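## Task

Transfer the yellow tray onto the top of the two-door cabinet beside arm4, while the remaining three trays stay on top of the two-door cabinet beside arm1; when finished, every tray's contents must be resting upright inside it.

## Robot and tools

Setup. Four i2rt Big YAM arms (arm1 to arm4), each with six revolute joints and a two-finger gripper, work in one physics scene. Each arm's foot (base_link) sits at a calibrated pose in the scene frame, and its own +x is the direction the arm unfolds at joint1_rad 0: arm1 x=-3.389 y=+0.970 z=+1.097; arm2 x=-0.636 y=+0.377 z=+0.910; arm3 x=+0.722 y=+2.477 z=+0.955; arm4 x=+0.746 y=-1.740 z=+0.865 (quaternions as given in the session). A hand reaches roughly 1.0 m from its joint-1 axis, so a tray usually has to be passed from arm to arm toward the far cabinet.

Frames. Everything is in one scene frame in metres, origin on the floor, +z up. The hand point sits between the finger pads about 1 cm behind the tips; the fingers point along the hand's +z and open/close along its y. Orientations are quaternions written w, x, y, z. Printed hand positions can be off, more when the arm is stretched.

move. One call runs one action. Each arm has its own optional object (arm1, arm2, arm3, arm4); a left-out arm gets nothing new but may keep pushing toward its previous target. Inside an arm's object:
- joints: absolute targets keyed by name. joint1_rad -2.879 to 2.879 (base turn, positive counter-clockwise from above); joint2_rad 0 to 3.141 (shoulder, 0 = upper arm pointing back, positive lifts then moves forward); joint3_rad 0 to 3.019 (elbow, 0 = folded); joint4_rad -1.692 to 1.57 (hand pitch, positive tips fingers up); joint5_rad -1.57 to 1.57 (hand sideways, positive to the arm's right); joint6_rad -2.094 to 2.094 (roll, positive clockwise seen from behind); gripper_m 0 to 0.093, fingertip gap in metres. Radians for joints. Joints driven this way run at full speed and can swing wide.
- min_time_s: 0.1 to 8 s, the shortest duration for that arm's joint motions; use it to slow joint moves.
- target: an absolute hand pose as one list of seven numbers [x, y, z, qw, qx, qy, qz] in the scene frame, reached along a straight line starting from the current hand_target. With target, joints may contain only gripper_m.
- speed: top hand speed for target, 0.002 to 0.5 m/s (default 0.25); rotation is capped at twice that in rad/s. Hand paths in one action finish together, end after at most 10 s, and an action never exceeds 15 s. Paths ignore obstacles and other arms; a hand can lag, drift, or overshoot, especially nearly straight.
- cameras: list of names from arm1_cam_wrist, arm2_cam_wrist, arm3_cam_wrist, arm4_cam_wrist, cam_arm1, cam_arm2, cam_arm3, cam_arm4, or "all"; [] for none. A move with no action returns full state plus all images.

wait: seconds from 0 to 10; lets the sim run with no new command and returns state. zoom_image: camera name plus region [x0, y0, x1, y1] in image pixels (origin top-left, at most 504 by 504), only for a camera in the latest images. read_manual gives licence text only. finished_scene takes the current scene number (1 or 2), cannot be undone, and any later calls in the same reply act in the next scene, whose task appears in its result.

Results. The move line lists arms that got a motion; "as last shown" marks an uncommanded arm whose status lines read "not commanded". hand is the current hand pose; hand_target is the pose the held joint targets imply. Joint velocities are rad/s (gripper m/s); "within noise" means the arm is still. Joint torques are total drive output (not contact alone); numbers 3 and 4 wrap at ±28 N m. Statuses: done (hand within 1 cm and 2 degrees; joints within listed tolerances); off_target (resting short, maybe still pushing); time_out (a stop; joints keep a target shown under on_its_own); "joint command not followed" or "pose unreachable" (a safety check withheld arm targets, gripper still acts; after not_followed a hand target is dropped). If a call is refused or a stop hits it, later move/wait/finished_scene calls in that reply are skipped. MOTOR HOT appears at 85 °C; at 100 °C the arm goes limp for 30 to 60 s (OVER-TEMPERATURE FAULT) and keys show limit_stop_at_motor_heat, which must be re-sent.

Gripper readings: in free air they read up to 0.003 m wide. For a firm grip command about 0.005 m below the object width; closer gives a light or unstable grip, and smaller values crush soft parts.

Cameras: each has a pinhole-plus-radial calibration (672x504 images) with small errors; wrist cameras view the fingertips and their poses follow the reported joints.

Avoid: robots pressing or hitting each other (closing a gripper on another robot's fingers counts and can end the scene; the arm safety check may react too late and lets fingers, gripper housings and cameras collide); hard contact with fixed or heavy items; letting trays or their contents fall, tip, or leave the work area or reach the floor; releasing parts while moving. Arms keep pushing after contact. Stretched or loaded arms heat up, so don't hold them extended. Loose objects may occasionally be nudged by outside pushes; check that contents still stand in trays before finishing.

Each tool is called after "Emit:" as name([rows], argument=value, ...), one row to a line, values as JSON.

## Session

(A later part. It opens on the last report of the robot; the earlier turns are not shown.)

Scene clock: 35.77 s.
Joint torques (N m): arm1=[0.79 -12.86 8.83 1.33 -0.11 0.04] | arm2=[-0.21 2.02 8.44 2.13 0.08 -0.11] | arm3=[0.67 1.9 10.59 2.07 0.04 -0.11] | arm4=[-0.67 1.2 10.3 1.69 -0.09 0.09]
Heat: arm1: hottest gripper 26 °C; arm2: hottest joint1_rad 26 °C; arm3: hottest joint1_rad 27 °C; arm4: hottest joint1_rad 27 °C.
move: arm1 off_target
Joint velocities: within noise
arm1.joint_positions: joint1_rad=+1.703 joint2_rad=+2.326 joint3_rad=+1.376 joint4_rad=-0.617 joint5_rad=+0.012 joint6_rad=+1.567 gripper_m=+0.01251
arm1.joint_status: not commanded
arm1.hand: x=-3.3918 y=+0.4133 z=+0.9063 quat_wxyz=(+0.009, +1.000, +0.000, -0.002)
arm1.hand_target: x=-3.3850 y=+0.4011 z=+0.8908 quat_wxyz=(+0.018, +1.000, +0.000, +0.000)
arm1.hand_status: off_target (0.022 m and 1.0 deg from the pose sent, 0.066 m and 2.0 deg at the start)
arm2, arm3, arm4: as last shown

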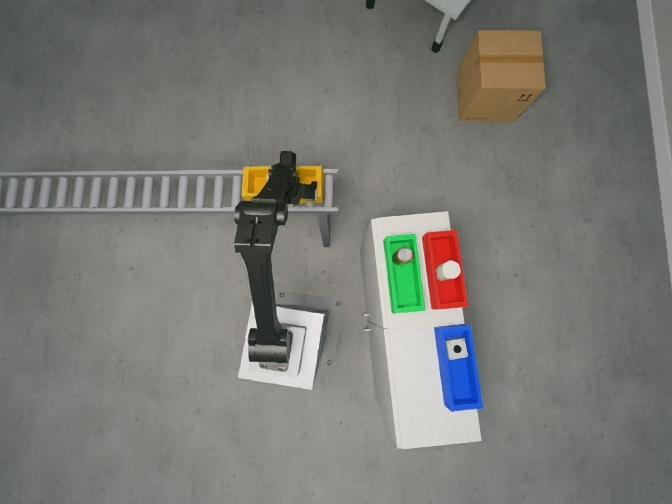

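Emit:
move(arm1={"target":[-3.385,0.40,0.91,0.01,1,0,0],"speed":0.1})

Emit:
move(arm1={"joints":{"gripper_m":0.05}}, cameras=["cam_arm1","arm1_cam_wrist"])

Emit:
zoom_image(camera="cam_arm1", region=[210, 150, 350, 230])

Scene clock: 37.33 s.
Joint torques (N m): arm1=[0.79 -15.33 8.55 -0.38 -0.11 0.05] | arm2=[-0.26 2.02 8.44 2.11 0.08 -0.11] | arm3=[0.97 1.96 10.58 2.14 0.05 -0.11] | arm4=[-0.73 1.14 10.3 1.7 -0.09 0.09]
Heat: arm1: hottest gripper 26 °C; arm2: hottest joint1_rad 26 °C; arm3: hottest joint1_rad 27 °C; arm4: hottest joint1_rad 27 °C.
move: arm1 off_target
Joint velocities: within noise
arm1.joint_positions: joint1_rad=+1.703 joint2_rad=+2.326 joint3_rad=+1.387 joint4_rad=-0.637 joint5_rad=+0.012 joint6_rad=+1.567 gripper_m=+0.01251
arm1.joint_status: not commanded
arm1.hand: x=-3.3918 y=+0.4125 z=+0.9086 quat_wxyz=(+0.005, +1.000, +0.000, -0.002)
arm1.hand_target: x=-3.3850 y=+0.4003 z=+0.9103 quat_wxyz=(+0.010, +1.000, +0.000, +0.000)
arm1.hand_status: off_target (0.014 m and 0.7 deg from the pose sent, 0.015 m and 0.2 deg at the start)
arm2, arm3, arm4: as last shown
pictures: none

Scene clock: 38.00 s.
Joint torques (N m): arm1=[0.85 -15.38 8.08 -0.24 -0.08 0.03] | arm2=[-0.21 2.08 8.44 2.11 0.08 -0.11] | arm3=[0.79 2.02 10.55 2.07 0.04 -0.12] | arm4=[-0.73 1.14 10.3 1.7 -0.09 0.09]
Heat: arm1: hottest gripper 26 °C; arm2: hottest joint1_rad 26 °C; arm3: hottest joint1_rad 27 °C; arm4: hottest joint1_rad 27 °C.
move: arm1 done
Joint velocities: within noise
arm1.joint_positions: joint1_rad=+1.703 joint2_rad=+2.326 joint3_rad=+1.392 joint4_rad=-0.639 joint5_rad=+0.011 joint6_rad=+1.570 gripper_m=+0.04988
arm1.joint_status: all done
arm1.hand: x=-3.3917 y=+0.4098 z=+0.9099 quat_wxyz=(+0.007, +1.000, -0.002, -0.002)
arm1.hand_target: x=-3.3850 y=+0.4003 z=+0.9103 quat_wxyz=(+0.010, +1.000, +0.000, +0.000)
arm1.hand_status: not commanded
arm2, arm3, arm4: as last shown
pictures: arm1_cam_wrist, cam_arm1
arm1_cam_wrist: T_world_to_cam=[[-0.00521, 0.99995, -0.00808, -0.42012], [0.90719, 0.00813, 0.42064, 2.7282], [0.42069, -0.00514, -0.90719, 2.34334]] pos_world=[-3.463, 0.40997, 0.97487]

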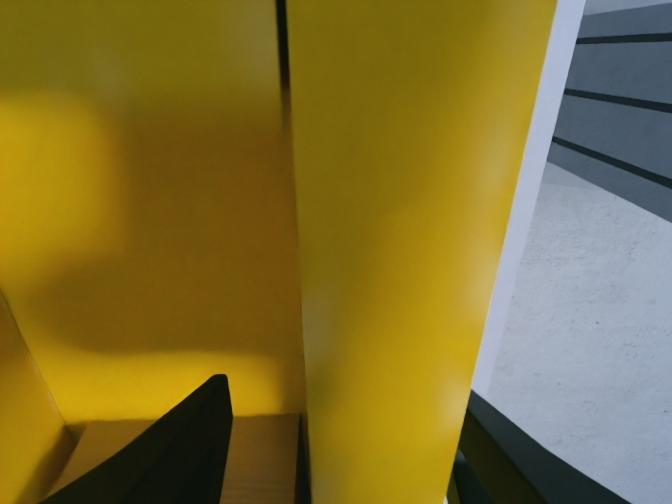

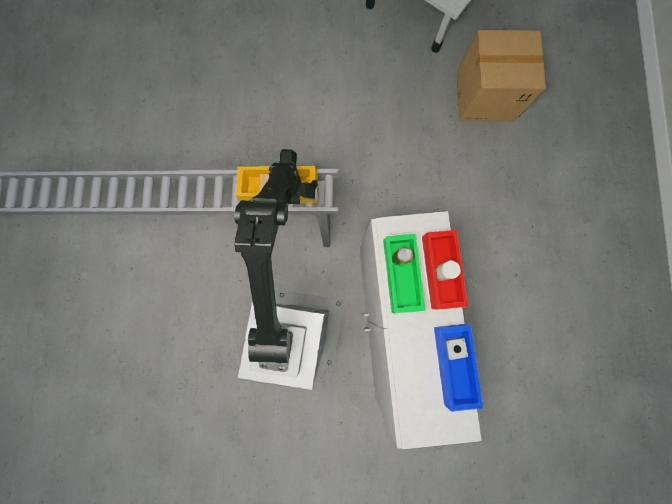

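Scaled by 3.600 from the camera's image (finer frame: 960x720).

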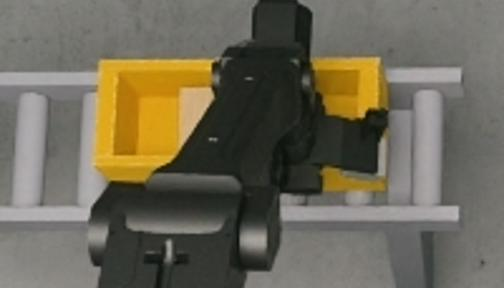

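Emit:
move(arm1={"target":[-3.385,0.40,1.08,0.01,1,0,0],"speed":0.4}, cameras=["cam_arm1","cam_arm2"])

Scene clock: 39.60 s.
Joint torques (N m): arm1=[0.79 -13.8 9.74 -0.21 0.09 0.01] | arm2=[-0.21 2.02 8.43 2.11 0.08 -0.11] | arm3=[0.79 1.96 10.59 2.09 0.04 -0.11] | arm4=[-0.73 1.2 10.3 1.7 -0.09 0.09]
Heat: arm1: hottest gripper 26 °C; arm2: hottest joint1_rad 26 °C; arm3: hottest joint1_rad 27 °C; arm4: hottest joint1_rad 27 °C.
move: arm1 done
Joint velocities: within noise
arm1.joint_positions: joint1_rad=+1.705 joint2_rad=+2.015 joint3_rad=+1.418 joint4_rad=-0.956 joint5_rad=+0.007 joint6_rad=+1.572 gripper_m=+0.04995
arm1.joint_status: not commanded
arm1.hand: x=-3.3910 y=+0.4038 z=+1.0860 quat_wxyz=(+0.016, +1.000, -0.001, +0.000)
arm1.hand_target: x=-3.3850 y=+0.4003 z=+1.0799 quat_wxyz=(+0.010, +1.000, +0.000, +0.000)
arm1.hand_status: done (0.009 m and 0.7 deg from the pose sent, 0.171 m and 0.5 deg at the start)
arm2, arm3, arm4: as last shown

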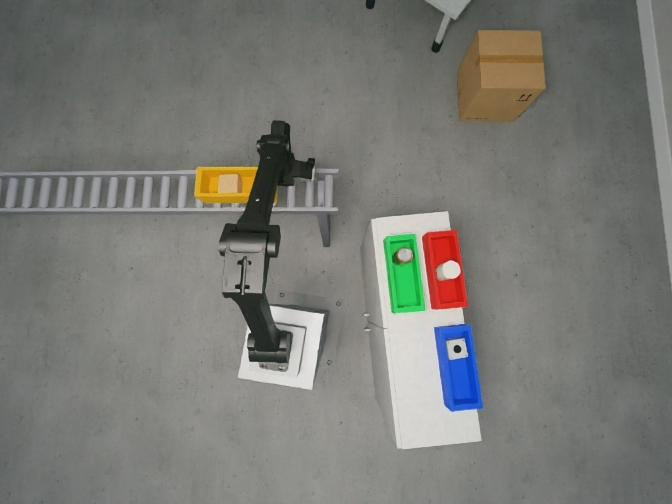

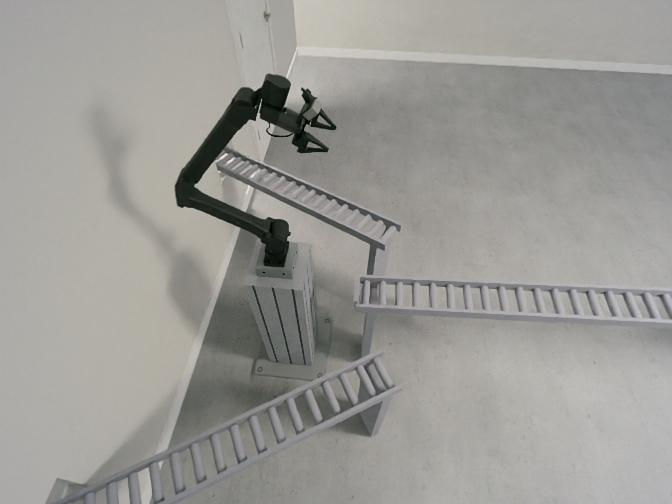

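Emit:
move(arm2={"target":[-1.08,0.45,1.1,0,1,0,0],"speed":0.3}, cameras=["arm2_cam_wrist","cam_arm2"])

Emit:
zoom_image(camera="cam_arm2", region=[210, 140, 420, 330])

Scene clock: 44.23 s.
Joint torques (N m): arm1=[0.79 -13.57 9.76 -0.21 0.08 0.01] | arm2=[-0.56 -11.87 11.99 0.03 0.14 -0.19] | arm3=[0.91 1.9 10.62 2.11 0.04 -0.12] | arm4=[-0.73 1.2 10.3 1.69 -0.09 0.09]
Heat: arm1: hottest gripper 26 °C; arm2: hottest joint1_rad 26 °C; arm3: hottest joint1_rad 27 °C; arm4: hottest joint1_rad 27 °C.
move: arm2 off_target
Joint velocities: within noise
arm1: as last shown
arm2.joint_positions: joint1_rad=-0.146 joint2_rad=+1.546 joint3_rad=+1.278 joint4_rad=-1.368 joint5_rad=+0.002 joint6_rad=-0.148 gripper_m=+0.09396
arm2.joint_status: not commanded
arm2.hand: x=-1.0619 y=+0.4441 z=+1.0754 quat_wxyz=(+0.006, +1.000, -0.002, +0.028)
arm2.hand_target: x=-1.0787 y=+0.4498 z=+1.1001 quat_wxyz=(+0.000, +1.000, +0.000, +0.000)
arm2.hand_status: off_target (0.031 m and 3.3 deg from the pose sent, 0.464 m and 70.3 deg at the start)
arm3.joint_positions: joint1_rad=-0.869 joint2_rad=+0.639 joint3_rad=+1.368 joint4_rad=-1.495 joint5_rad=-0.125 joint6_rad=+0.677 gripper_m=+0.09396
arm3.joint_status: not commanded
arm3.hand: x=+0.9311 y=+2.4316 z=+1.4532 quat_wxyz=(-0.381, -0.410, -0.818, -0.131)
arm3.hand_target: x=+0.9299 y=+2.4320 z=+1.4657 quat_wxyz=(-0.395, -0.406, -0.813, -0.133)
arm3.hand_status: not commanded
arm4.joint_positions: joint1_rad=+0.612 joint2_rad=+0.648 joint3_rad=+1.318 joint4_rad=-1.473 joint5_rad=-0.256 joint6_rad=+0.101 gripper_m=+0.09396
arm4.joint_status: not commanded
arm4.hand: x=+0.9680 y=-1.6808 z=+1.3424 quat_wxyz=(-0.361, +0.037, -0.919, -0.153)
arm4.hand_target: x=+0.9670 y=-1.6809 z=+1.3516 quat_wxyz=(-0.371, +0.038, -0.915, -0.153)
arm4.hand_status: not commanded
arm2_cam_wrist: T_world_to_cam=[[-0.02631, 0.99954, 0.0152, -0.4952], [0.88258, 0.01609, 0.46988, 0.4623], [0.46942, 0.02578, -0.8826, 1.52442]] pos_world=[-1.13663, 0.44823, 1.13576]

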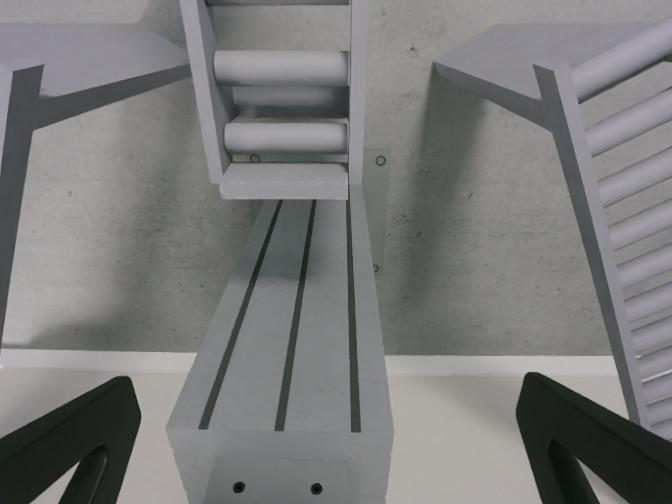

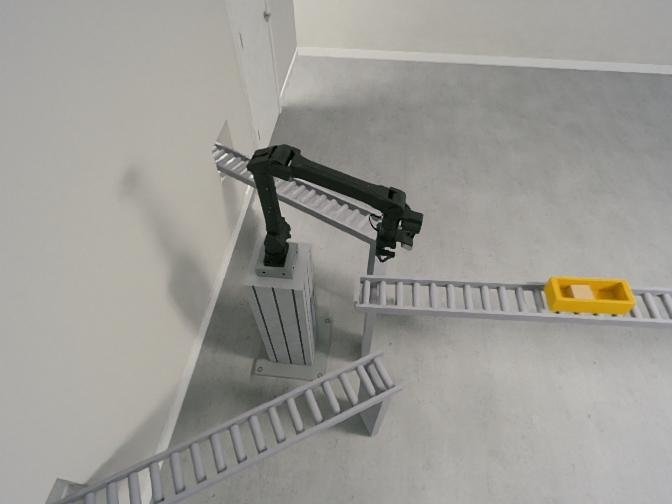

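Scaled by 2.400 from the camera's image (finer frame: 960x720).

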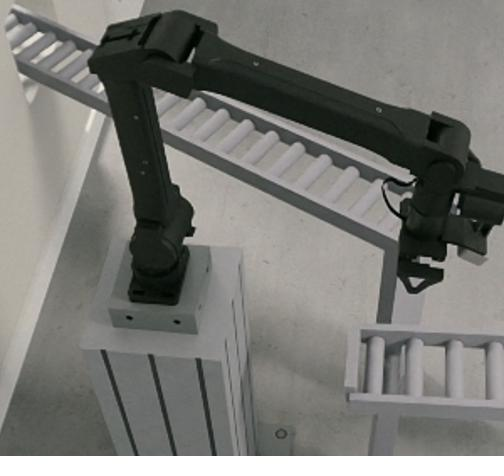

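Emit:
wait(seconds=3, cameras=["arm2_cam_wrist","cam_arm2"])

Emit:
zoom_image(camera="cam_arm2", region=[330, 230, 480, 340])

Scene clock: 48.17 s.
Joint torques (N m): arm1=[0.79 -13.57 9.76 -0.23 0.09 0.01] | arm2=[-0.67 -11.93 11.99 0.03 0.14 -0.19] | arm3=[1.03 1.9 10.54 2.14 0.04 -0.11] | arm4=[-0.73 1.14 10.3 1.7 -0.09 0.09]
Heat: arm1: hottest gripper 25 °C; arm2: hottest joint1_rad 26 °C; arm3: hottest joint1_rad 27 °C; arm4: hottest joint1_rad 27 °C.
Joint velocities: within noise
arm1.joint_positions: joint1_rad=+1.705 joint2_rad=+2.015 joint3_rad=+1.418 joint4_rad=-0.956 joint5_rad=+0.007 joint6_rad=+1.572 gripper_m=+0.04995
arm1.joint_status: not commanded
arm1.hand: x=-3.3910 y=+0.4038 z=+1.0860 quat_wxyz=(+0.016, +1.000, -0.001, +0.000)
arm1.hand_target: x=-3.3850 y=+0.4003 z=+1.0799 quat_wxyz=(+0.010, +1.000, +0.000, +0.000)
arm1.hand_status: not commanded
arm2.joint_positions: joint1_rad=-0.146 joint2_rad=+1.546 joint3_rad=+1.278 joint4_rad=-1.368 joint5_rad=+0.002 joint6_rad=-0.148 gripper_m=+0.09396
arm2.joint_status: not commanded
arm2.hand: x=-1.0618 y=+0.4441 z=+1.0754 quat_wxyz=(+0.006, +1.000, -0.002, +0.028)
arm2.hand_target: x=-1.0786 y=+0.4498 z=+1.1001 quat_wxyz=(+0.000, +1.000, +0.000, +0.000)
arm2.hand_status: off_target (0.031 m and 3.3 deg from the pose sent, 0.464 m and 70.3 deg at the start)
arm3.joint_positions: joint1_rad=-0.869 joint2_rad=+0.639 joint3_rad=+1.368 joint4_rad=-1.495 joint5_rad=-0.125 joint6_rad=+0.677 gripper_m=+0.09396
arm3.joint_status: not commanded
arm3.hand: x=+0.9311 y=+2.4316 z=+1.4532 quat_wxyz=(-0.381, -0.410, -0.818, -0.131)
arm3.hand_target: x=+0.9299 y=+2.4320 z=+1.4657 quat_wxyz=(-0.395, -0.406, -0.813, -0.133)
arm3.hand_status: not commanded
arm4.joint_positions: joint1_rad=+0.612 joint2_rad=+0.648 joint3_rad=+1.318 joint4_rad=-1.473 joint5_rad=-0.256 joint6_rad=+0.101 gripper_m=+0.09396
arm4.joint_status: not commanded
arm4.hand: x=+0.9680 y=-1.6808 z=+1.3424 quat_wxyz=(-0.361, +0.037, -0.919, -0.153)
arm4.hand_target: x=+0.9670 y=-1.6809 z=+1.3516 quat_wxyz=(-0.371, +0.038, -0.915, -0.153)
arm4.hand_status: not commanded
wait: 3.00 s; at rest from the start
arm2_cam_wrist: T_world_to_cam=[[-0.02672, 0.99953, 0.01509, -0.49543], [0.88243, 0.01649, 0.47015, 0.46155], [0.46968, 0.02588, -0.88246, 1.52447]] pos_world=[-1.13653, 0.44813, 1.13576]

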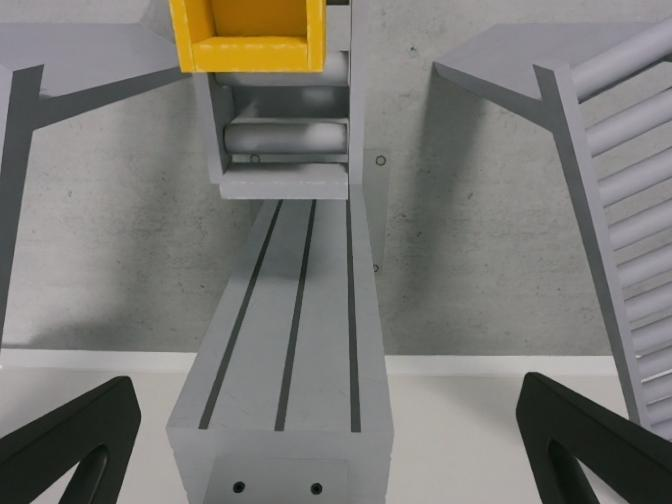

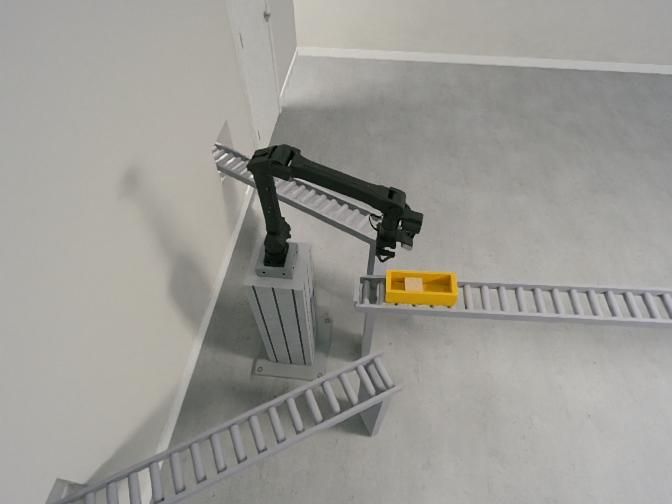

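Scaled by 3.360 from the camera's image (finer frame: 960x720).

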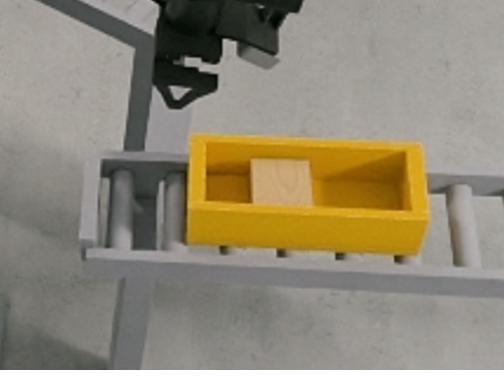

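Emit:
move(arm2={"target":[-1.27,0.355,0.92,0,1,0,0],"speed":0.3}, cameras=["arm2_cam_wrist","cam_arm2"])

Emit:
zoom_image(camera="cam_arm2", region=[330, 230, 480, 340])

Scene clock: 50.97 s.
Joint torques (N m): arm1=[0.85 -13.57 9.76 -0.21 0.08 0.01] | arm2=[0.03 -17.79 11.26 0.13 0.06 0] | arm3=[0.85 2.02 10.56 2.1 0.04 -0.11] | arm4=[-0.67 1.14 10.3 1.69 -0.09 0.09]
Heat: arm1: hottest gripper 25 °C; arm2: hottest joint3_rad 27 °C; arm3: hottest joint1_rad 27 °C; arm4: hottest joint1_rad 27 °C.
move: arm2 off_target
Joint velocities: within noise
arm1, arm3, arm4: as last shown
arm2.joint_positions: joint1_rad=+0.040 joint2_rad=+2.144 joint3_rad=+1.676 joint4_rad=-1.149 joint5_rad=+0.002 joint6_rad=+0.028 gripper_m=+0.09396
arm2.joint_status: not commanded
arm2.hand: x=-1.2489 y=+0.3570 z=+0.9064 quat_wxyz=(+0.000, +1.000, +0.003, +0.019)
arm2.hand_target: x=-1.2690 y=+0.3550 z=+0.9205 quat_wxyz=(+0.000, +1.000, +0.000, -0.001)
arm2.hand_status: off_target (0.025 m and 2.2 deg from the pose sent, 0.275 m and 3.3 deg at the start)
arm2_cam_wrist: T_world_to_cam=[[-0.03712, 0.99895, 0.02694, -0.43424], [0.89072, 0.02085, 0.45408, 0.73092], [0.45304, 0.04085, -0.89055, 1.44669]] pos_world=[-1.32256, 0.35945, 0.96816]

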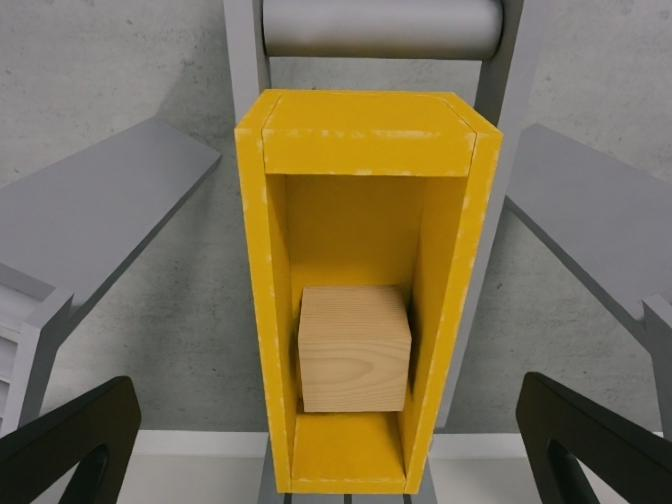

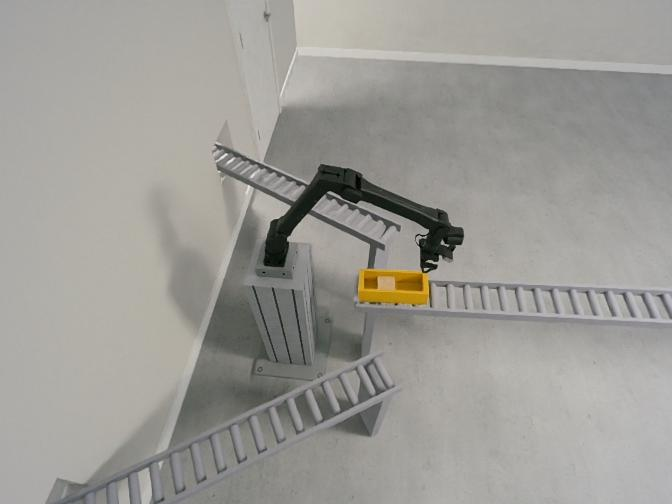

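Scaled by 3.360 from the camera's image (finer frame: 960x720).

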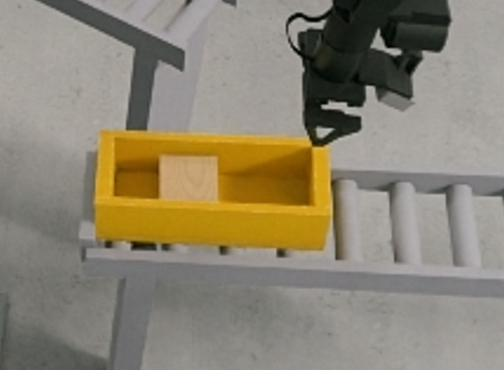

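Emit:
move(arm2={"target":[-1.205,0.333,0.85,0,1,0.02,-0.018],"speed":0.3}, cameras=["arm2_cam_wrist"])

Scene clock: 53.10 s.
Joint torques (N m): arm1=[0.79 -13.57 9.77 -0.21 0.09 0.02] | arm2=[-0.03 -18.61 5.96 0.77 0.13 -0.01] | arm3=[0.91 2.08 10.58 2.14 0.04 -0.11] | arm4=[-0.67 1.2 10.3 1.7 -0.09 0.09]
Heat: arm1: hottest gripper 25 °C; arm2: hottest joint2_rad 27 °C; arm3: hottest joint1_rad 27 °C; arm4: hottest joint1_rad 27 °C.
move: arm2 off_target
Joint velocities: within noise
arm1, arm3, arm4: as last shown
arm2.joint_positions: joint1_rad=+0.084 joint2_rad=+2.112 joint3_rad=+1.406 joint4_rad=-0.866 joint5_rad=+0.002 joint6_rad=+0.030 gripper_m=+0.09396
arm2.joint_status: not commanded
arm2.hand: x=-1.2001 y=+0.3338 z=+0.8387 quat_wxyz=(+0.001, +1.000, +0.024, -0.003)
arm2.hand_target: x=-1.2049 y=+0.3330 z=+0.8499 quat_wxyz=(+0.000, +1.000, +0.020, -0.018)
arm2.hand_status: off_target (0.012 m and 1.7 deg from the pose sent, 0.075 m and 4.7 deg at the start)
arm2_cam_wrist: T_world_to_cam=[[-0.0765, 0.99669, 0.02742, -0.45448], [0.9088, 0.05839, 0.41313, 0.76209], [0.41016, 0.05652, -0.91026, 1.32511]] pos_world=[-1.27087, 0.33359, 0.90381]

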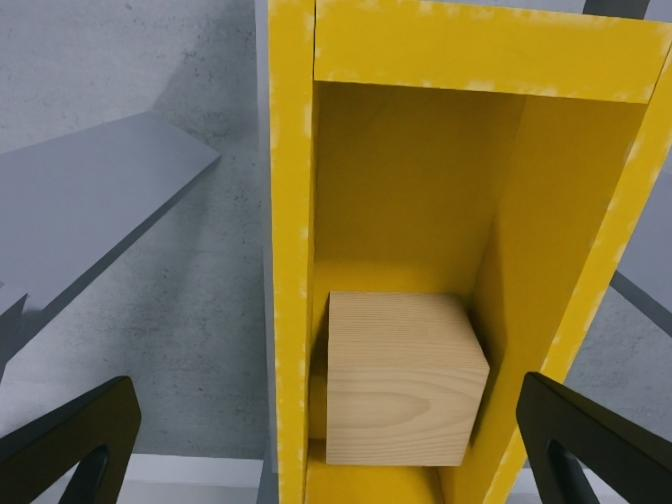

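Emit:
move(arm2={"target":[-1.207,0.327,0.774,0,1,0.02,-0.018],"speed":0.2}, cameras=["arm2_cam_wrist"])

Scene clock: 54.90 s.
Joint torques (N m): arm1=[0.79 -13.63 9.76 -0.23 0.09 0.02] | arm2=[0.5 -17.32 5.83 0.83 0.14 0] | arm3=[0.79 1.85 10.58 2.14 0.04 -0.12] | arm4=[-0.67 1.14 10.29 1.7 -0.09 0.09]
Heat: arm1: hottest gripper 25 °C; arm2: hottest joint2_rad 27 °C; arm3: hottest joint1_rad 27 °C; arm4: hottest joint1_rad 27 °C.
move: arm2 done
Joint velocities: within noise
arm1, arm3, arm4: as last shown
arm2.joint_positions: joint1_rad=+0.087 joint2_rad=+2.228 joint3_rad=+1.397 joint4_rad=-0.726 joint5_rad=+0.002 joint6_rad=+0.040 gripper_m=+0.09396
arm2.joint_status: not commanded
arm2.hand: x=-1.2029 y=+0.3317 z=+0.7730 quat_wxyz=(+0.001, +1.000, +0.020, -0.011)
arm2.hand_target: x=-1.2069 y=+0.3270 z=+0.7740 quat_wxyz=(+0.000, +1.000, +0.020, -0.018)
arm2.hand_status: done (0.006 m and 0.8 deg from the pose sent, 0.065 m and 1.7 deg at the start)
arm2_cam_wrist: T_world_to_cam=[[-0.06922, 0.99723, 0.02713, -0.44193], [0.91535, 0.05268, 0.3992, 0.81252], [0.39667, 0.05246, -0.91646, 1.25654]] pos_world=[-1.27276, 0.33198, 0.8392]

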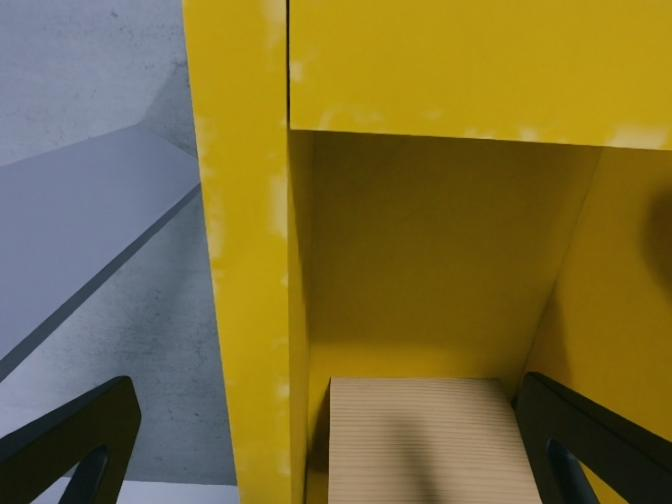

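Emit:
move(arm2={"target":[-1.231,0.314,0.785,0,1,0.02,-0.018],"speed":0.2})

Emit:
move(arm2={"target":[-1.231,0.314,0.738,0,1,0.02,-0.018],"speed":0.1}, cameras=["arm2_cam_wrist"])

Scene clock: 57.27 s.
Joint torques (N m): arm1=[0.79 -13.57 9.76 -0.21 0.09 0.02] | arm2=[0.26 -16.62 9.1 0.16 0.15 0] | arm3=[0.91 1.73 10.56 2.09 0.05 -0.13] | arm4=[-0.73 1.2 10.3 1.7 -0.09 0.09]
Heat: arm1: hottest gripper 25 °C; arm2: hottest joint2_rad 27 °C; arm3: hottest joint1_rad 27 °C; arm4: hottest joint1_rad 27 °C.
move: arm2 off_target
Joint velocities: within noise
arm1, arm3, arm4: as last shown
arm2.joint_positions: joint1_rad=+0.109 joint2_rad=+2.237 joint3_rad=+1.447 joint4_rad=-0.774 joint5_rad=+0.002 joint6_rad=+0.059 gripper_m=+0.09396
arm2.joint_status: not commanded
arm2.hand: x=-1.2131 y=+0.3183 z=+0.7815 quat_wxyz=(+0.001, +1.000, +0.022, -0.007)
arm2.hand_target: x=-1.2304 y=+0.3139 z=+0.7854 quat_wxyz=(+0.000, +1.000, +0.020, -0.018)
arm2.hand_status: off_target (0.019 m and 1.3 deg from the pose sent, 0.035 m and 0.8 deg at the start)
pictures: none

Scene clock: 58.43 s.
Joint torques (N m): arm1=[0.79 -13.63 9.77 -0.21 0.08 0.01] | arm2=[0.21 -16.97 8.47 0.76 0.15 -0.01] | arm3=[0.79 1.96 10.59 2.11 0.02 -0.13] | arm4=[-0.73 1.14 10.3 1.69 -0.09 0.09]
Heat: arm1: hottest gripper 25 °C; arm2: hottest joint2_rad 27 °C; arm3: hottest joint1_rad 27 °C; arm4: hottest joint1_rad 27 °C.
move: arm2 off_target
Joint velocities: within noise
arm1, arm3, arm4: as last shown
arm2.joint_positions: joint1_rad=+0.109 joint2_rad=+2.325 joint3_rad=+1.458 joint4_rad=-0.715 joint5_rad=+0.002 joint6_rad=+0.059 gripper_m=+0.09396
arm2.joint_status: not commanded
arm2.hand: x=-1.2088 y=+0.3186 z=+0.7351 quat_wxyz=(+0.000, +1.000, +0.022, +0.002)
arm2.hand_target: x=-1.2303 y=+0.3139 z=+0.7389 quat_wxyz=(+0.000, +1.000, +0.020, -0.018)
arm2.hand_status: off_target (0.023 m and 2.3 deg from the pose sent, 0.047 m and 1.3 deg at the start)
arm2_cam_wrist: T_world_to_cam=[[-0.07301, 0.99695, 0.02772, -0.43316], [0.90458, 0.05449, 0.4228, 0.8028], [0.42, 0.05595, -0.9058, 1.24413]] pos_world=[-1.28035, 0.31848, 0.79953]

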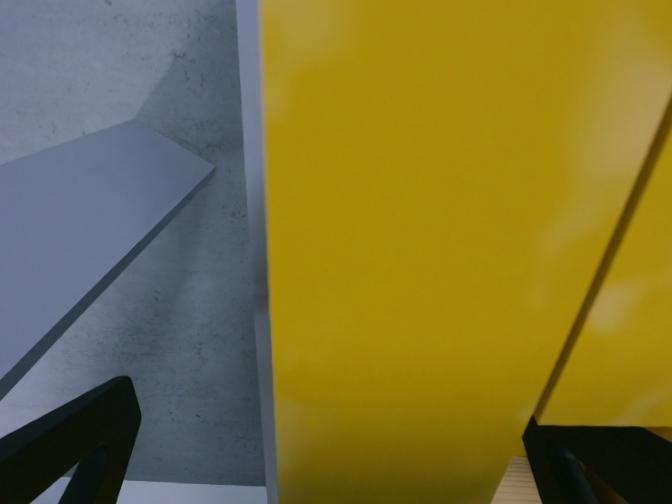

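Emit:
move(arm2={"joints":{"gripper_m":0.006}}, cameras=["arm2_cam_wrist"])

Emit:
move(arm2={"target":[-1.225,0.314,0.93,0,1,0.02,-0.018],"speed":0.15}, cameras=["arm2_cam_wrist","cam_arm2"])

Emit:
zoom_image(camera="cam_arm2", region=[330, 200, 480, 310])

Scene clock: 59.93 s.
Joint torques (N m): arm1=[0.85 -13.57 9.76 -0.21 0.08 0.02] | arm2=[0.38 -17.03 8.47 0.76 -0.07 -0.19] | arm3=[0.97 1.96 10.59 2.09 0.04 -0.11] | arm4=[-0.73 1.2 10.29 1.7 -0.09 0.09]
Heat: arm1: hottest gripper 25 °C; arm2: hottest joint2_rad 27 °C; arm3: hottest joint1_rad 27 °C; arm4: hottest joint1_rad 27 °C.
move: arm2 off_target
Joint velocities: within noise
arm1, arm3, arm4: as last shown
arm2.joint_positions: joint1_rad=+0.107 joint2_rad=+2.325 joint3_rad=+1.458 joint4_rad=-0.715 joint5_rad=+0.009 joint6_rad=+0.076 gripper_m=+0.01207
arm2.joint_status: gripper_m off_target (ended at +0.01210, target +0.00600)
arm2.hand: x=-1.2092 y=+0.3209 z=+0.7351 quat_wxyz=(-0.003, +1.000, +0.012, +0.001)
arm2.hand_target: x=-1.2303 y=+0.3139 z=+0.7389 quat_wxyz=(+0.000, +1.000, +0.020, -0.018)
arm2.hand_status: not commanded
arm2_cam_wrist: T_world_to_cam=[[-0.05398, 0.99794, 0.03453, -0.41774], [0.90593, 0.0344, 0.42202, 0.81166], [0.41997, 0.05407, -0.90593, 1.24475]] pos_world=[-1.28062, 0.32167, 0.79954]

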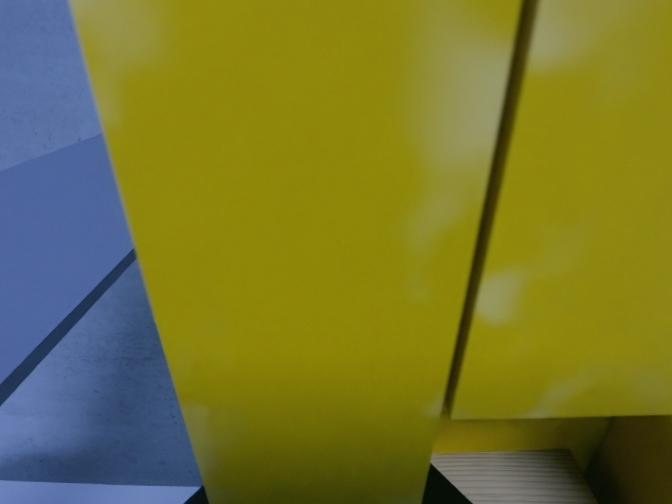

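Scene clock: 62.03 s.
Joint torques (N m): arm1=[0.79 -13.57 9.76 -0.21 0.09 0.02] | arm2=[0.5 -19.78 11.51 -0.38 0.11 -0.16] | arm3=[0.85 1.96 10.55 2.15 0.04 -0.11] | arm4=[-0.73 1.2 10.3 1.7 -0.09 0.09]
Heat: arm1: hottest gripper 25 °C; arm2: hottest joint2_rad 27 °C; arm3: hottest joint1_rad 27 °C; arm4: hottest joint1_rad 27 °C.
move: arm2 off_target
Joint velocities: within noise
arm1, arm3, arm4: as last shown
arm2.joint_positions: joint1_rad=+0.107 joint2_rad=+2.055 joint3_rad=+1.458 joint4_rad=-1.033 joint5_rad=+0.003 joint6_rad=+0.075 gripper_m=+0.01207
arm2.joint_status: not commanded
arm2.hand: x=-1.1924 y=+0.3218 z=+0.8860 quat_wxyz=(-0.003, +1.000, +0.013, +0.026)
arm2.hand_target: x=-1.2222 y=+0.3141 z=+0.9307 quat_wxyz=(+0.000, +1.000, +0.020, -0.018)
arm2.hand_status: off_target (0.055 m and 5.1 deg from the pose sent, 0.196 m and 2.4 deg at the start)
arm2_cam_wrist: T_world_to_cam=[[-0.05669, 0.9979, 0.03141, -0.42346], [0.88444, 0.0356, 0.4653, 0.66838], [0.4632, 0.05416, -0.8846, 1.40705]] pos_world=[-1.26689, 0.32257, 0.94698]

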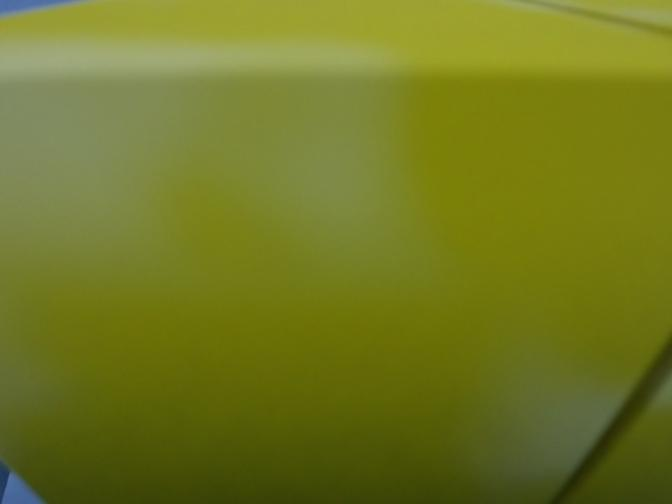

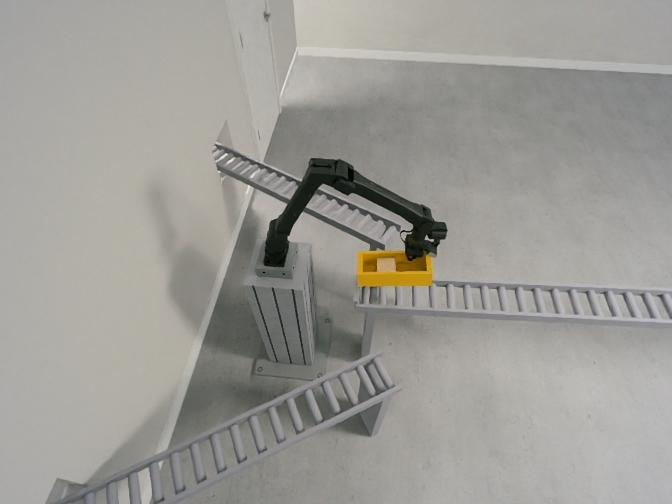

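Scaled by 3.360 from the camera's image (finer frame: 960x720).

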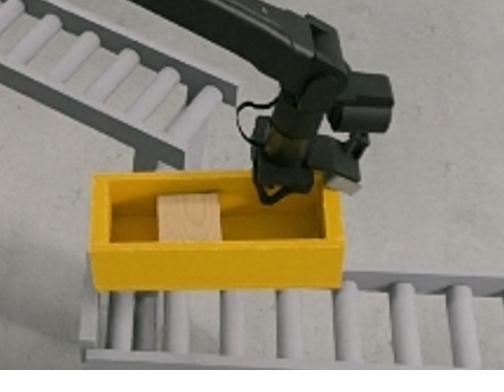

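Emit:
zoom_image(camera="cam_arm2", region=[300, 180, 420, 270])

Scaled by 4.200 from the camera's image (finer frame: 960x720).

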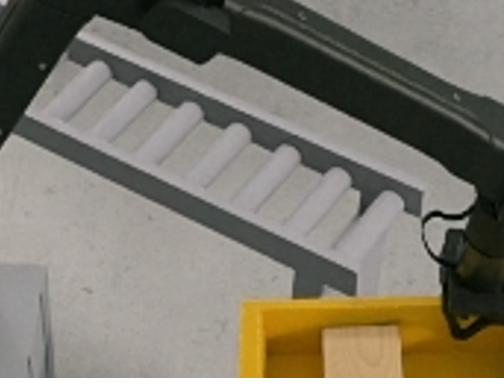

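Emit:
move(arm2={"target":[-1.05,-0.115,0.90,0,0.9694,-0.2453,0],"speed":0.2}, cameras=["arm2_cam_wrist","cam_arm2"])

Emit:
zoom_image(camera="cam_arm2", region=[300, 160, 440, 270])

Scene clock: 71.10 s.
Joint torques (N m): arm1=[0.79 -13.63 9.76 -0.21 0.09 0.01] | arm2=[-0.85 -19.6 12.14 -0.46 -0.03 -0.03] | arm3=[0.91 1.79 10.55 2.1 0.05 -0.11] | arm4=[-0.67 1.14 10.3 1.7 -0.09 0.09]
Heat: arm1: hottest gripper 25 °C; arm2: hottest joint2_rad 28 °C; arm3: hottest joint1_rad 27 °C; arm4: hottest joint1_rad 27 °C.
move: arm2 off_target
Joint velocities: within noise
arm1.joint_positions: joint1_rad=+1.705 joint2_rad=+2.015 joint3_rad=+1.418 joint4_rad=-0.956 joint5_rad=+0.007 joint6_rad=+1.572 gripper_m=+0.04995
arm1.joint_status: not commanded
arm1.hand: x=-3.3910 y=+0.4038 z=+1.0860 quat_wxyz=(+0.016, +1.000, -0.001, +0.000)
arm1.hand_target: x=-3.3850 y=+0.4003 z=+1.0799 quat_wxyz=(+0.010, +1.000, +0.000, +0.000)
arm1.hand_status: not commanded
arm2.joint_positions: joint1_rad=+0.883 joint2_rad=+2.205 joint3_rad=+1.675 joint4_rad=-1.112 joint5_rad=+0.000 joint6_rad=+1.359 gripper_m=+0.01207
arm2.joint_status: not commanded
arm2.hand: x=-1.0278 y=-0.0937 z=+0.8691 quat_wxyz=(-0.030, +0.971, -0.238, +0.012)
arm2.hand_target: x=-1.0487 y=-0.1132 z=+0.9009 quat_wxyz=(+0.001, +0.969, -0.245, +0.000)
arm2.hand_status: off_target (0.044 m and 3.8 deg from the pose sent, 0.460 m and 30.0 deg at the start)
arm3.joint_positions: joint1_rad=-0.869 joint2_rad=+0.639 joint3_rad=+1.368 joint4_rad=-1.495 joint5_rad=-0.125 joint6_rad=+0.677 gripper_m=+0.09396
arm3.joint_status: not commanded
arm3.hand: x=+0.9311 y=+2.4316 z=+1.4532 quat_wxyz=(-0.381, -0.410, -0.818, -0.131)
arm3.hand_target: x=+0.9299 y=+2.4320 z=+1.4657 quat_wxyz=(-0.395, -0.406, -0.813, -0.133)
arm3.hand_status: not commanded
arm4.joint_positions: joint1_rad=+0.612 joint2_rad=+0.648 joint3_rad=+1.318 joint4_rad=-1.473 joint5_rad=-0.256 joint6_rad=+0.101 gripper_m=+0.09396
arm4.joint_status: not commanded
arm4.hand: x=+0.9680 y=-1.6808 z=+1.3424 quat_wxyz=(-0.361, +0.037, -0.919, -0.153)
arm4.hand_target: x=+0.9670 y=-1.6809 z=+1.3516 quat_wxyz=(-0.371, +0.038, -0.915, -0.153)
arm4.hand_status: not commanded
arm2_cam_wrist: T_world_to_cam=[[0.43467, 0.89592, 0.09161, 0.44412], [0.79512, -0.42955, 0.42811, 0.44239], [0.4229, -0.11324, -0.89907, 1.2937]] pos_world=[-1.09191, -0.06137, 0.93305]

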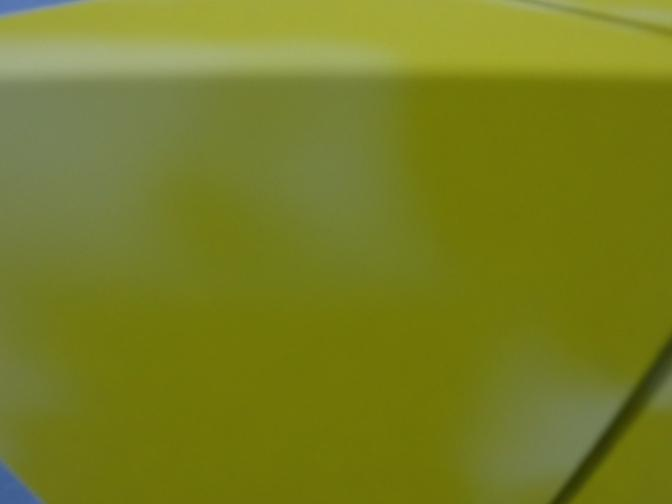

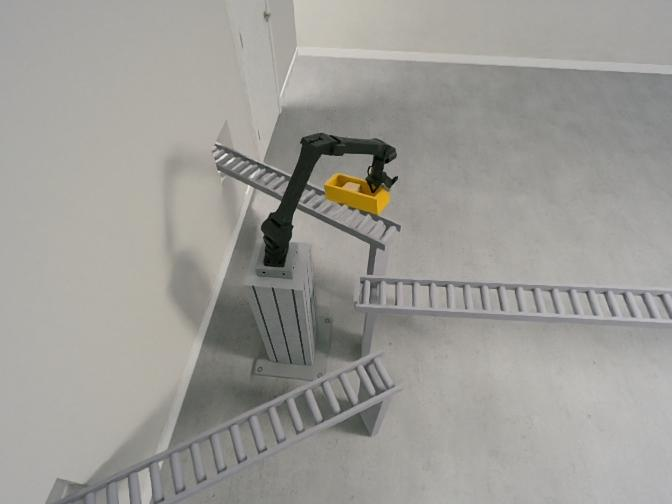

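Scaled by 3.600 from the camera's image (finer frame: 960x720).

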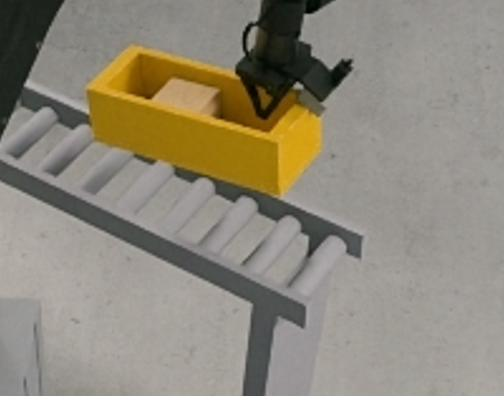

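Emit:
move(arm2={"target":[-1.055,-0.125,0.78,0.0396,0.9694,-0.2453,0.0261],"speed":0.2}, cameras=["cam_arm2"])

Emit:
zoom_image(camera="cam_arm2", region=[300, 160, 420, 270])

Scene clock: 74.43 s.
Joint torques (N m): arm1=[0.79 -13.63 9.76 -0.2 0.09 0.02] | arm2=[-0.91 -21.95 8.53 0.27 -0.36 -0.17] | arm3=[0.91 2.02 10.56 2.13 0.04 -0.12] | arm4=[-0.73 1.14 10.3 1.7 -0.09 0.09]
Heat: arm1: hottest gripper 25 °C; arm2: hottest joint2_rad 29 °C; arm3: hottest joint1_rad 27 °C; arm4: hottest joint4_rad 27 °C.
move: arm2 off_target
Joint velocities: within noise
arm1, arm3, arm4: as last shown
arm2.joint_positions: joint1_rad=+0.867 joint2_rad=+2.400 joint3_rad=+1.675 joint4_rad=-0.872 joint5_rad=-0.073 joint6_rad=+1.358 gripper_m=+0.01207
arm2.joint_status: not commanded
arm2.hand: x=-1.0357 y=-0.1061 z=+0.7500 quat_wxyz=(+0.007, +0.969, -0.246, +0.035)
arm2.hand_target: x=-1.0544 y=-0.1240 z=+0.7805 quat_wxyz=(+0.040, +0.968, -0.245, +0.026)
arm2.hand_status: off_target (0.040 m and 3.9 deg from the pose sent, 0.098 m and 8.2 deg at the start)

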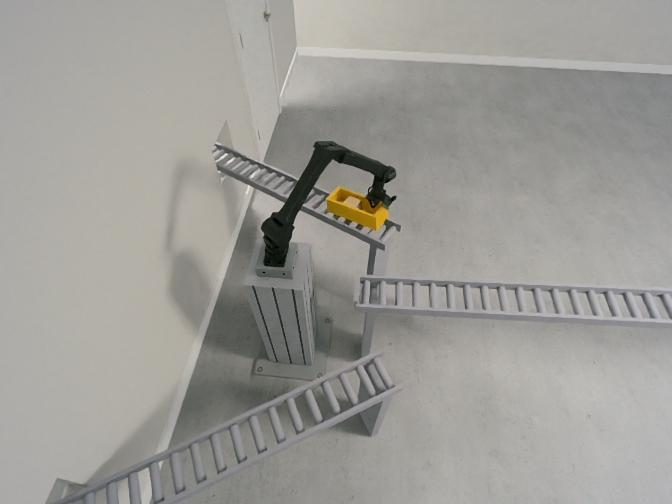

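Scaled by 4.200 from the camera's image (finer frame: 960x720).

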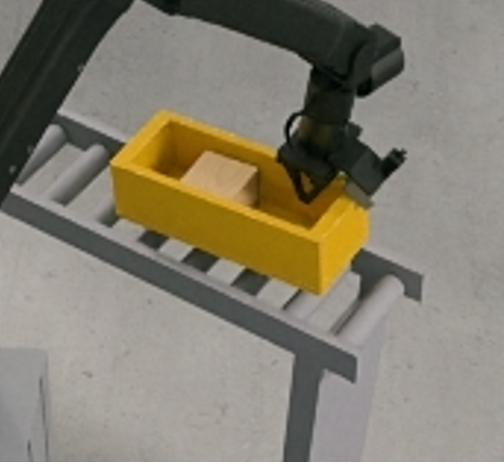

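Emit:
move(arm2={"target":[-1.06,-0.135,0.73,0.0396,0.9694,-0.2453,0.0261],"speed":0.12}, cameras=["cam_arm2"])

Emit:
zoom_image(camera="cam_arm2", region=[310, 180, 420, 270])

Scene clock: 76.43 s.
Joint torques (N m): arm1=[0.79 -13.57 9.76 -0.2 0.08 0.02] | arm2=[-0.38 -19.6 10.5 0.73 0.18 -0.13] | arm3=[0.73 2.08 10.56 2.13 0.05 -0.11] | arm4=[-0.67 1.14 10.29 1.7 -0.09 0.09]
Heat: arm1: hottest gripper 25 °C; arm2: hottest joint2_rad 29 °C; arm3: hottest joint1_rad 27 °C; arm4: hottest joint4_rad 27 °C.
move: arm2 off_target
Joint velocities: within noise
arm1, arm3, arm4: as last shown
arm2.joint_positions: joint1_rad=+0.865 joint2_rad=+2.472 joint3_rad=+1.701 joint4_rad=-0.836 joint5_rad=-0.089 joint6_rad=+1.360 gripper_m=+0.01207
arm2.joint_status: not commanded
arm2.hand: x=-1.0341 y=-0.1073 z=+0.7136 quat_wxyz=(+0.006, +0.968, -0.248, +0.045)
arm2.hand_target: x=-1.0586 y=-0.1335 z=+0.7320 quat_wxyz=(+0.040, +0.968, -0.245, +0.026)
arm2.hand_status: off_target (0.041 m and 4.4 deg from the pose sent, 0.043 m and 3.9 deg at the start)

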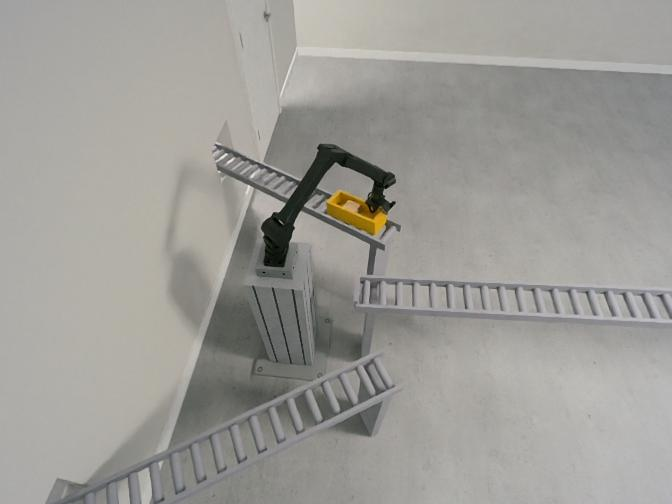

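Scaled by 4.582 from the camera's image (finer frame: 960x720).

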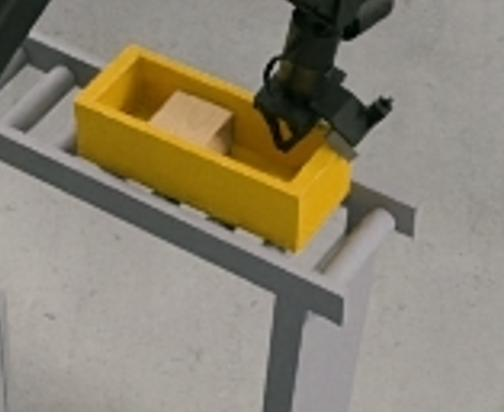

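Emit:
move(arm2={"target":[-1.06,-0.135,0.715,0.0396,0.9694,-0.2453,0.0261],"speed":0.12}, cameras=["cam_arm2"])

Emit:
zoom_image(camera="cam_arm2", region=[310, 180, 420, 270])

Scene clock: 78.07 s.
Joint torques (N m): arm1=[0.79 -13.57 9.74 -0.21 0.08 0.02] | arm2=[-0.38 -17.79 10.92 1.43 0.18 -0.13] | arm3=[0.79 1.79 10.56 2.09 0.04 -0.13] | arm4=[-0.73 1.14 10.3 1.69 -0.09 0.09]
Heat: arm1: hottest gripper 25 °C; arm2: hottest joint2_rad 29 °C; arm3: hottest joint1_rad 27 °C; arm4: hottest joint4_rad 27 °C.
move: arm2 off_target
Joint velocities: within noise
arm1, arm3, arm4: as last shown
arm2.joint_positions: joint1_rad=+0.865 joint2_rad=+2.472 joint3_rad=+1.701 joint4_rad=-0.836 joint5_rad=-0.089 joint6_rad=+1.360 gripper_m=+0.01207
arm2.joint_status: not commanded
arm2.hand: x=-1.0341 y=-0.1072 z=+0.7132 quat_wxyz=(+0.006, +0.968, -0.248, +0.045)
arm2.hand_target: x=-1.0584 y=-0.1333 z=+0.7174 quat_wxyz=(+0.040, +0.968, -0.245, +0.026)
arm2.hand_status: off_target (0.038 m and 4.4 deg from the pose sent, 0.038 m and 4.4 deg at the start)

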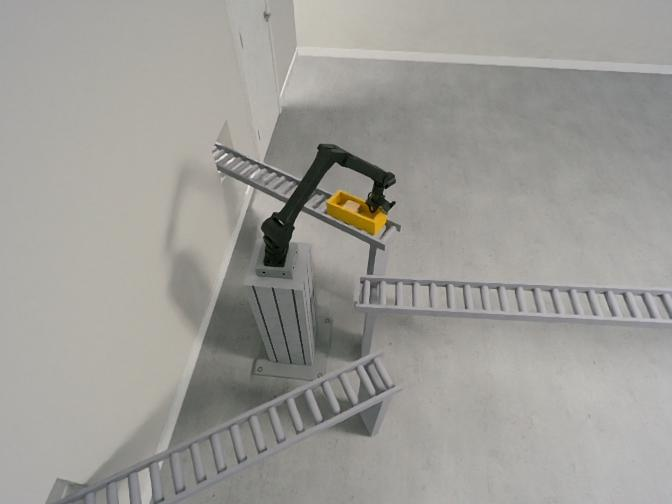

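Scaled by 4.582 from the camera's image (finer frame: 960x720).

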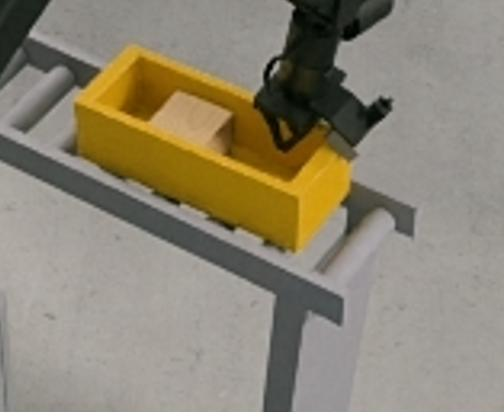

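Emit:
move(arm2={"target":[-1.06,-0.135,0.74,0.0396,0.9694,-0.2453,0.0261],"speed":0.12})

Emit:
move(arm2={"target":[-1.06,-0.135,0.95,0.0396,0.9694,-0.2453,0.0261],"speed":0.4,"joints":{"gripper_m":0.055}}, cameras=["cam_arm2","cam_arm4"])

Emit:
zoom_image(camera="cam_arm2", region=[200, 130, 420, 270])

Scene clock: 79.63 s.
Joint torques (N m): arm1=[0.85 -13.57 9.77 -0.23 0.08 0.02] | arm2=[-0.38 -20.95 10.18 0.32 0.18 -0.13] | arm3=[0.85 1.96 10.61 2.11 0.03 -0.12] | arm4=[-0.73 1.14 10.3 1.7 -0.09 0.09]
Heat: arm1: hottest gripper 25 °C; arm2: hottest joint2_rad 29 °C; arm3: hottest joint1_rad 27 °C; arm4: hottest joint4_rad 27 °C.
move: arm2 off_target
Joint velocities: within noise
arm1, arm3, arm4: as last shown
arm2.joint_positions: joint1_rad=+0.865 joint2_rad=+2.472 joint3_rad=+1.701 joint4_rad=-0.838 joint5_rad=-0.089 joint6_rad=+1.360 gripper_m=+0.01207
arm2.joint_status: not commanded
arm2.hand: x=-1.0338 y=-0.1069 z=+0.7132 quat_wxyz=(+0.005, +0.968, -0.248, +0.045)
arm2.hand_target: x=-1.0585 y=-0.1334 z=+0.7418 quat_wxyz=(+0.040, +0.968, -0.245, +0.026)
arm2.hand_status: off_target (0.047 m and 4.5 deg from the pose sent, 0.047 m and 4.4 deg at the start)
pictures: none

Scene clock: 81.13 s.
Joint torques (N m): arm1=[0.79 -13.63 9.76 -0.2 0.09 0.02] | arm2=[-0.44 -18.37 11.22 0.1 0.16 -0.15] | arm3=[0.91 1.85 10.54 2.11 0.04 -0.11] | arm4=[-0.73 1.2 10.3 1.7 -0.09 0.09]
Heat: arm1: hottest joint3_rad 25 °C; arm2: hottest joint2_rad 29 °C; arm3: hottest joint1_rad 27 °C; arm4: hottest joint4_rad 27 °C.
move: arm2 off_target
Joint velocities: within noise
arm1, arm3, arm4: as last shown
arm2.joint_positions: joint1_rad=+0.865 joint2_rad=+2.164 joint3_rad=+1.799 joint4_rad=-1.198 joint5_rad=-0.089 joint6_rad=+1.360 gripper_m=+0.05496
arm2.joint_status: all done
arm2.hand: x=-1.0473 y=-0.1235 z=+0.9376 quat_wxyz=(+0.026, +0.968, -0.247, +0.035)
arm2.hand_target: x=-1.0594 y=-0.1344 z=+0.9502 quat_wxyz=(+0.040, +0.968, -0.245, +0.026)
arm2.hand_status: off_target (0.021 m and 1.9 deg from the pose sent, 0.240 m and 4.5 deg at the start; pose on its path clipped on 13 of 45 steps)

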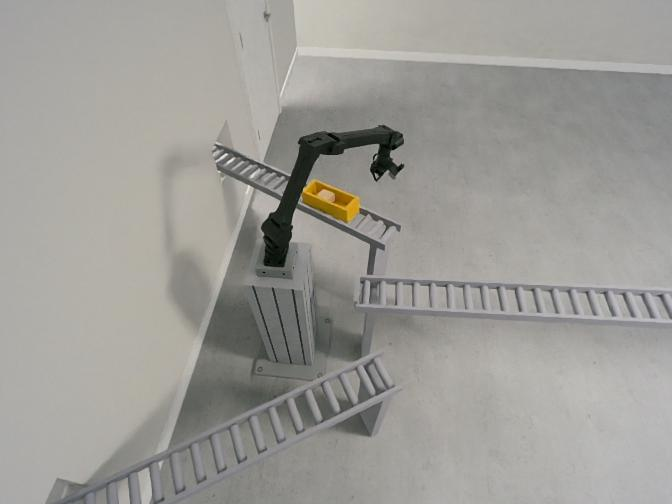

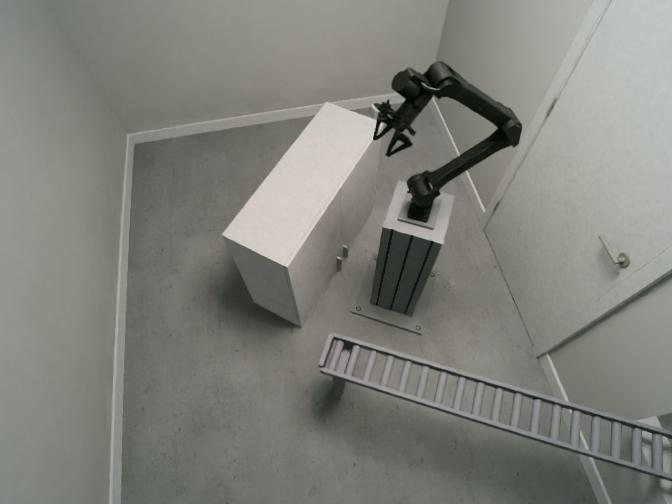

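Scaled by 2.291 from the camera's image (finer frame: 960x720).

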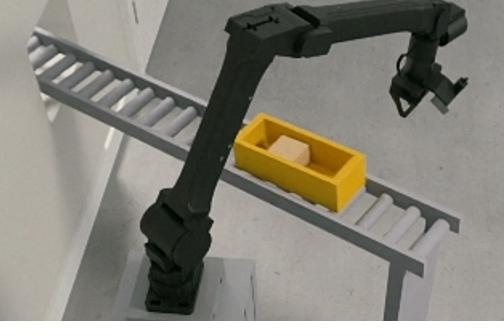

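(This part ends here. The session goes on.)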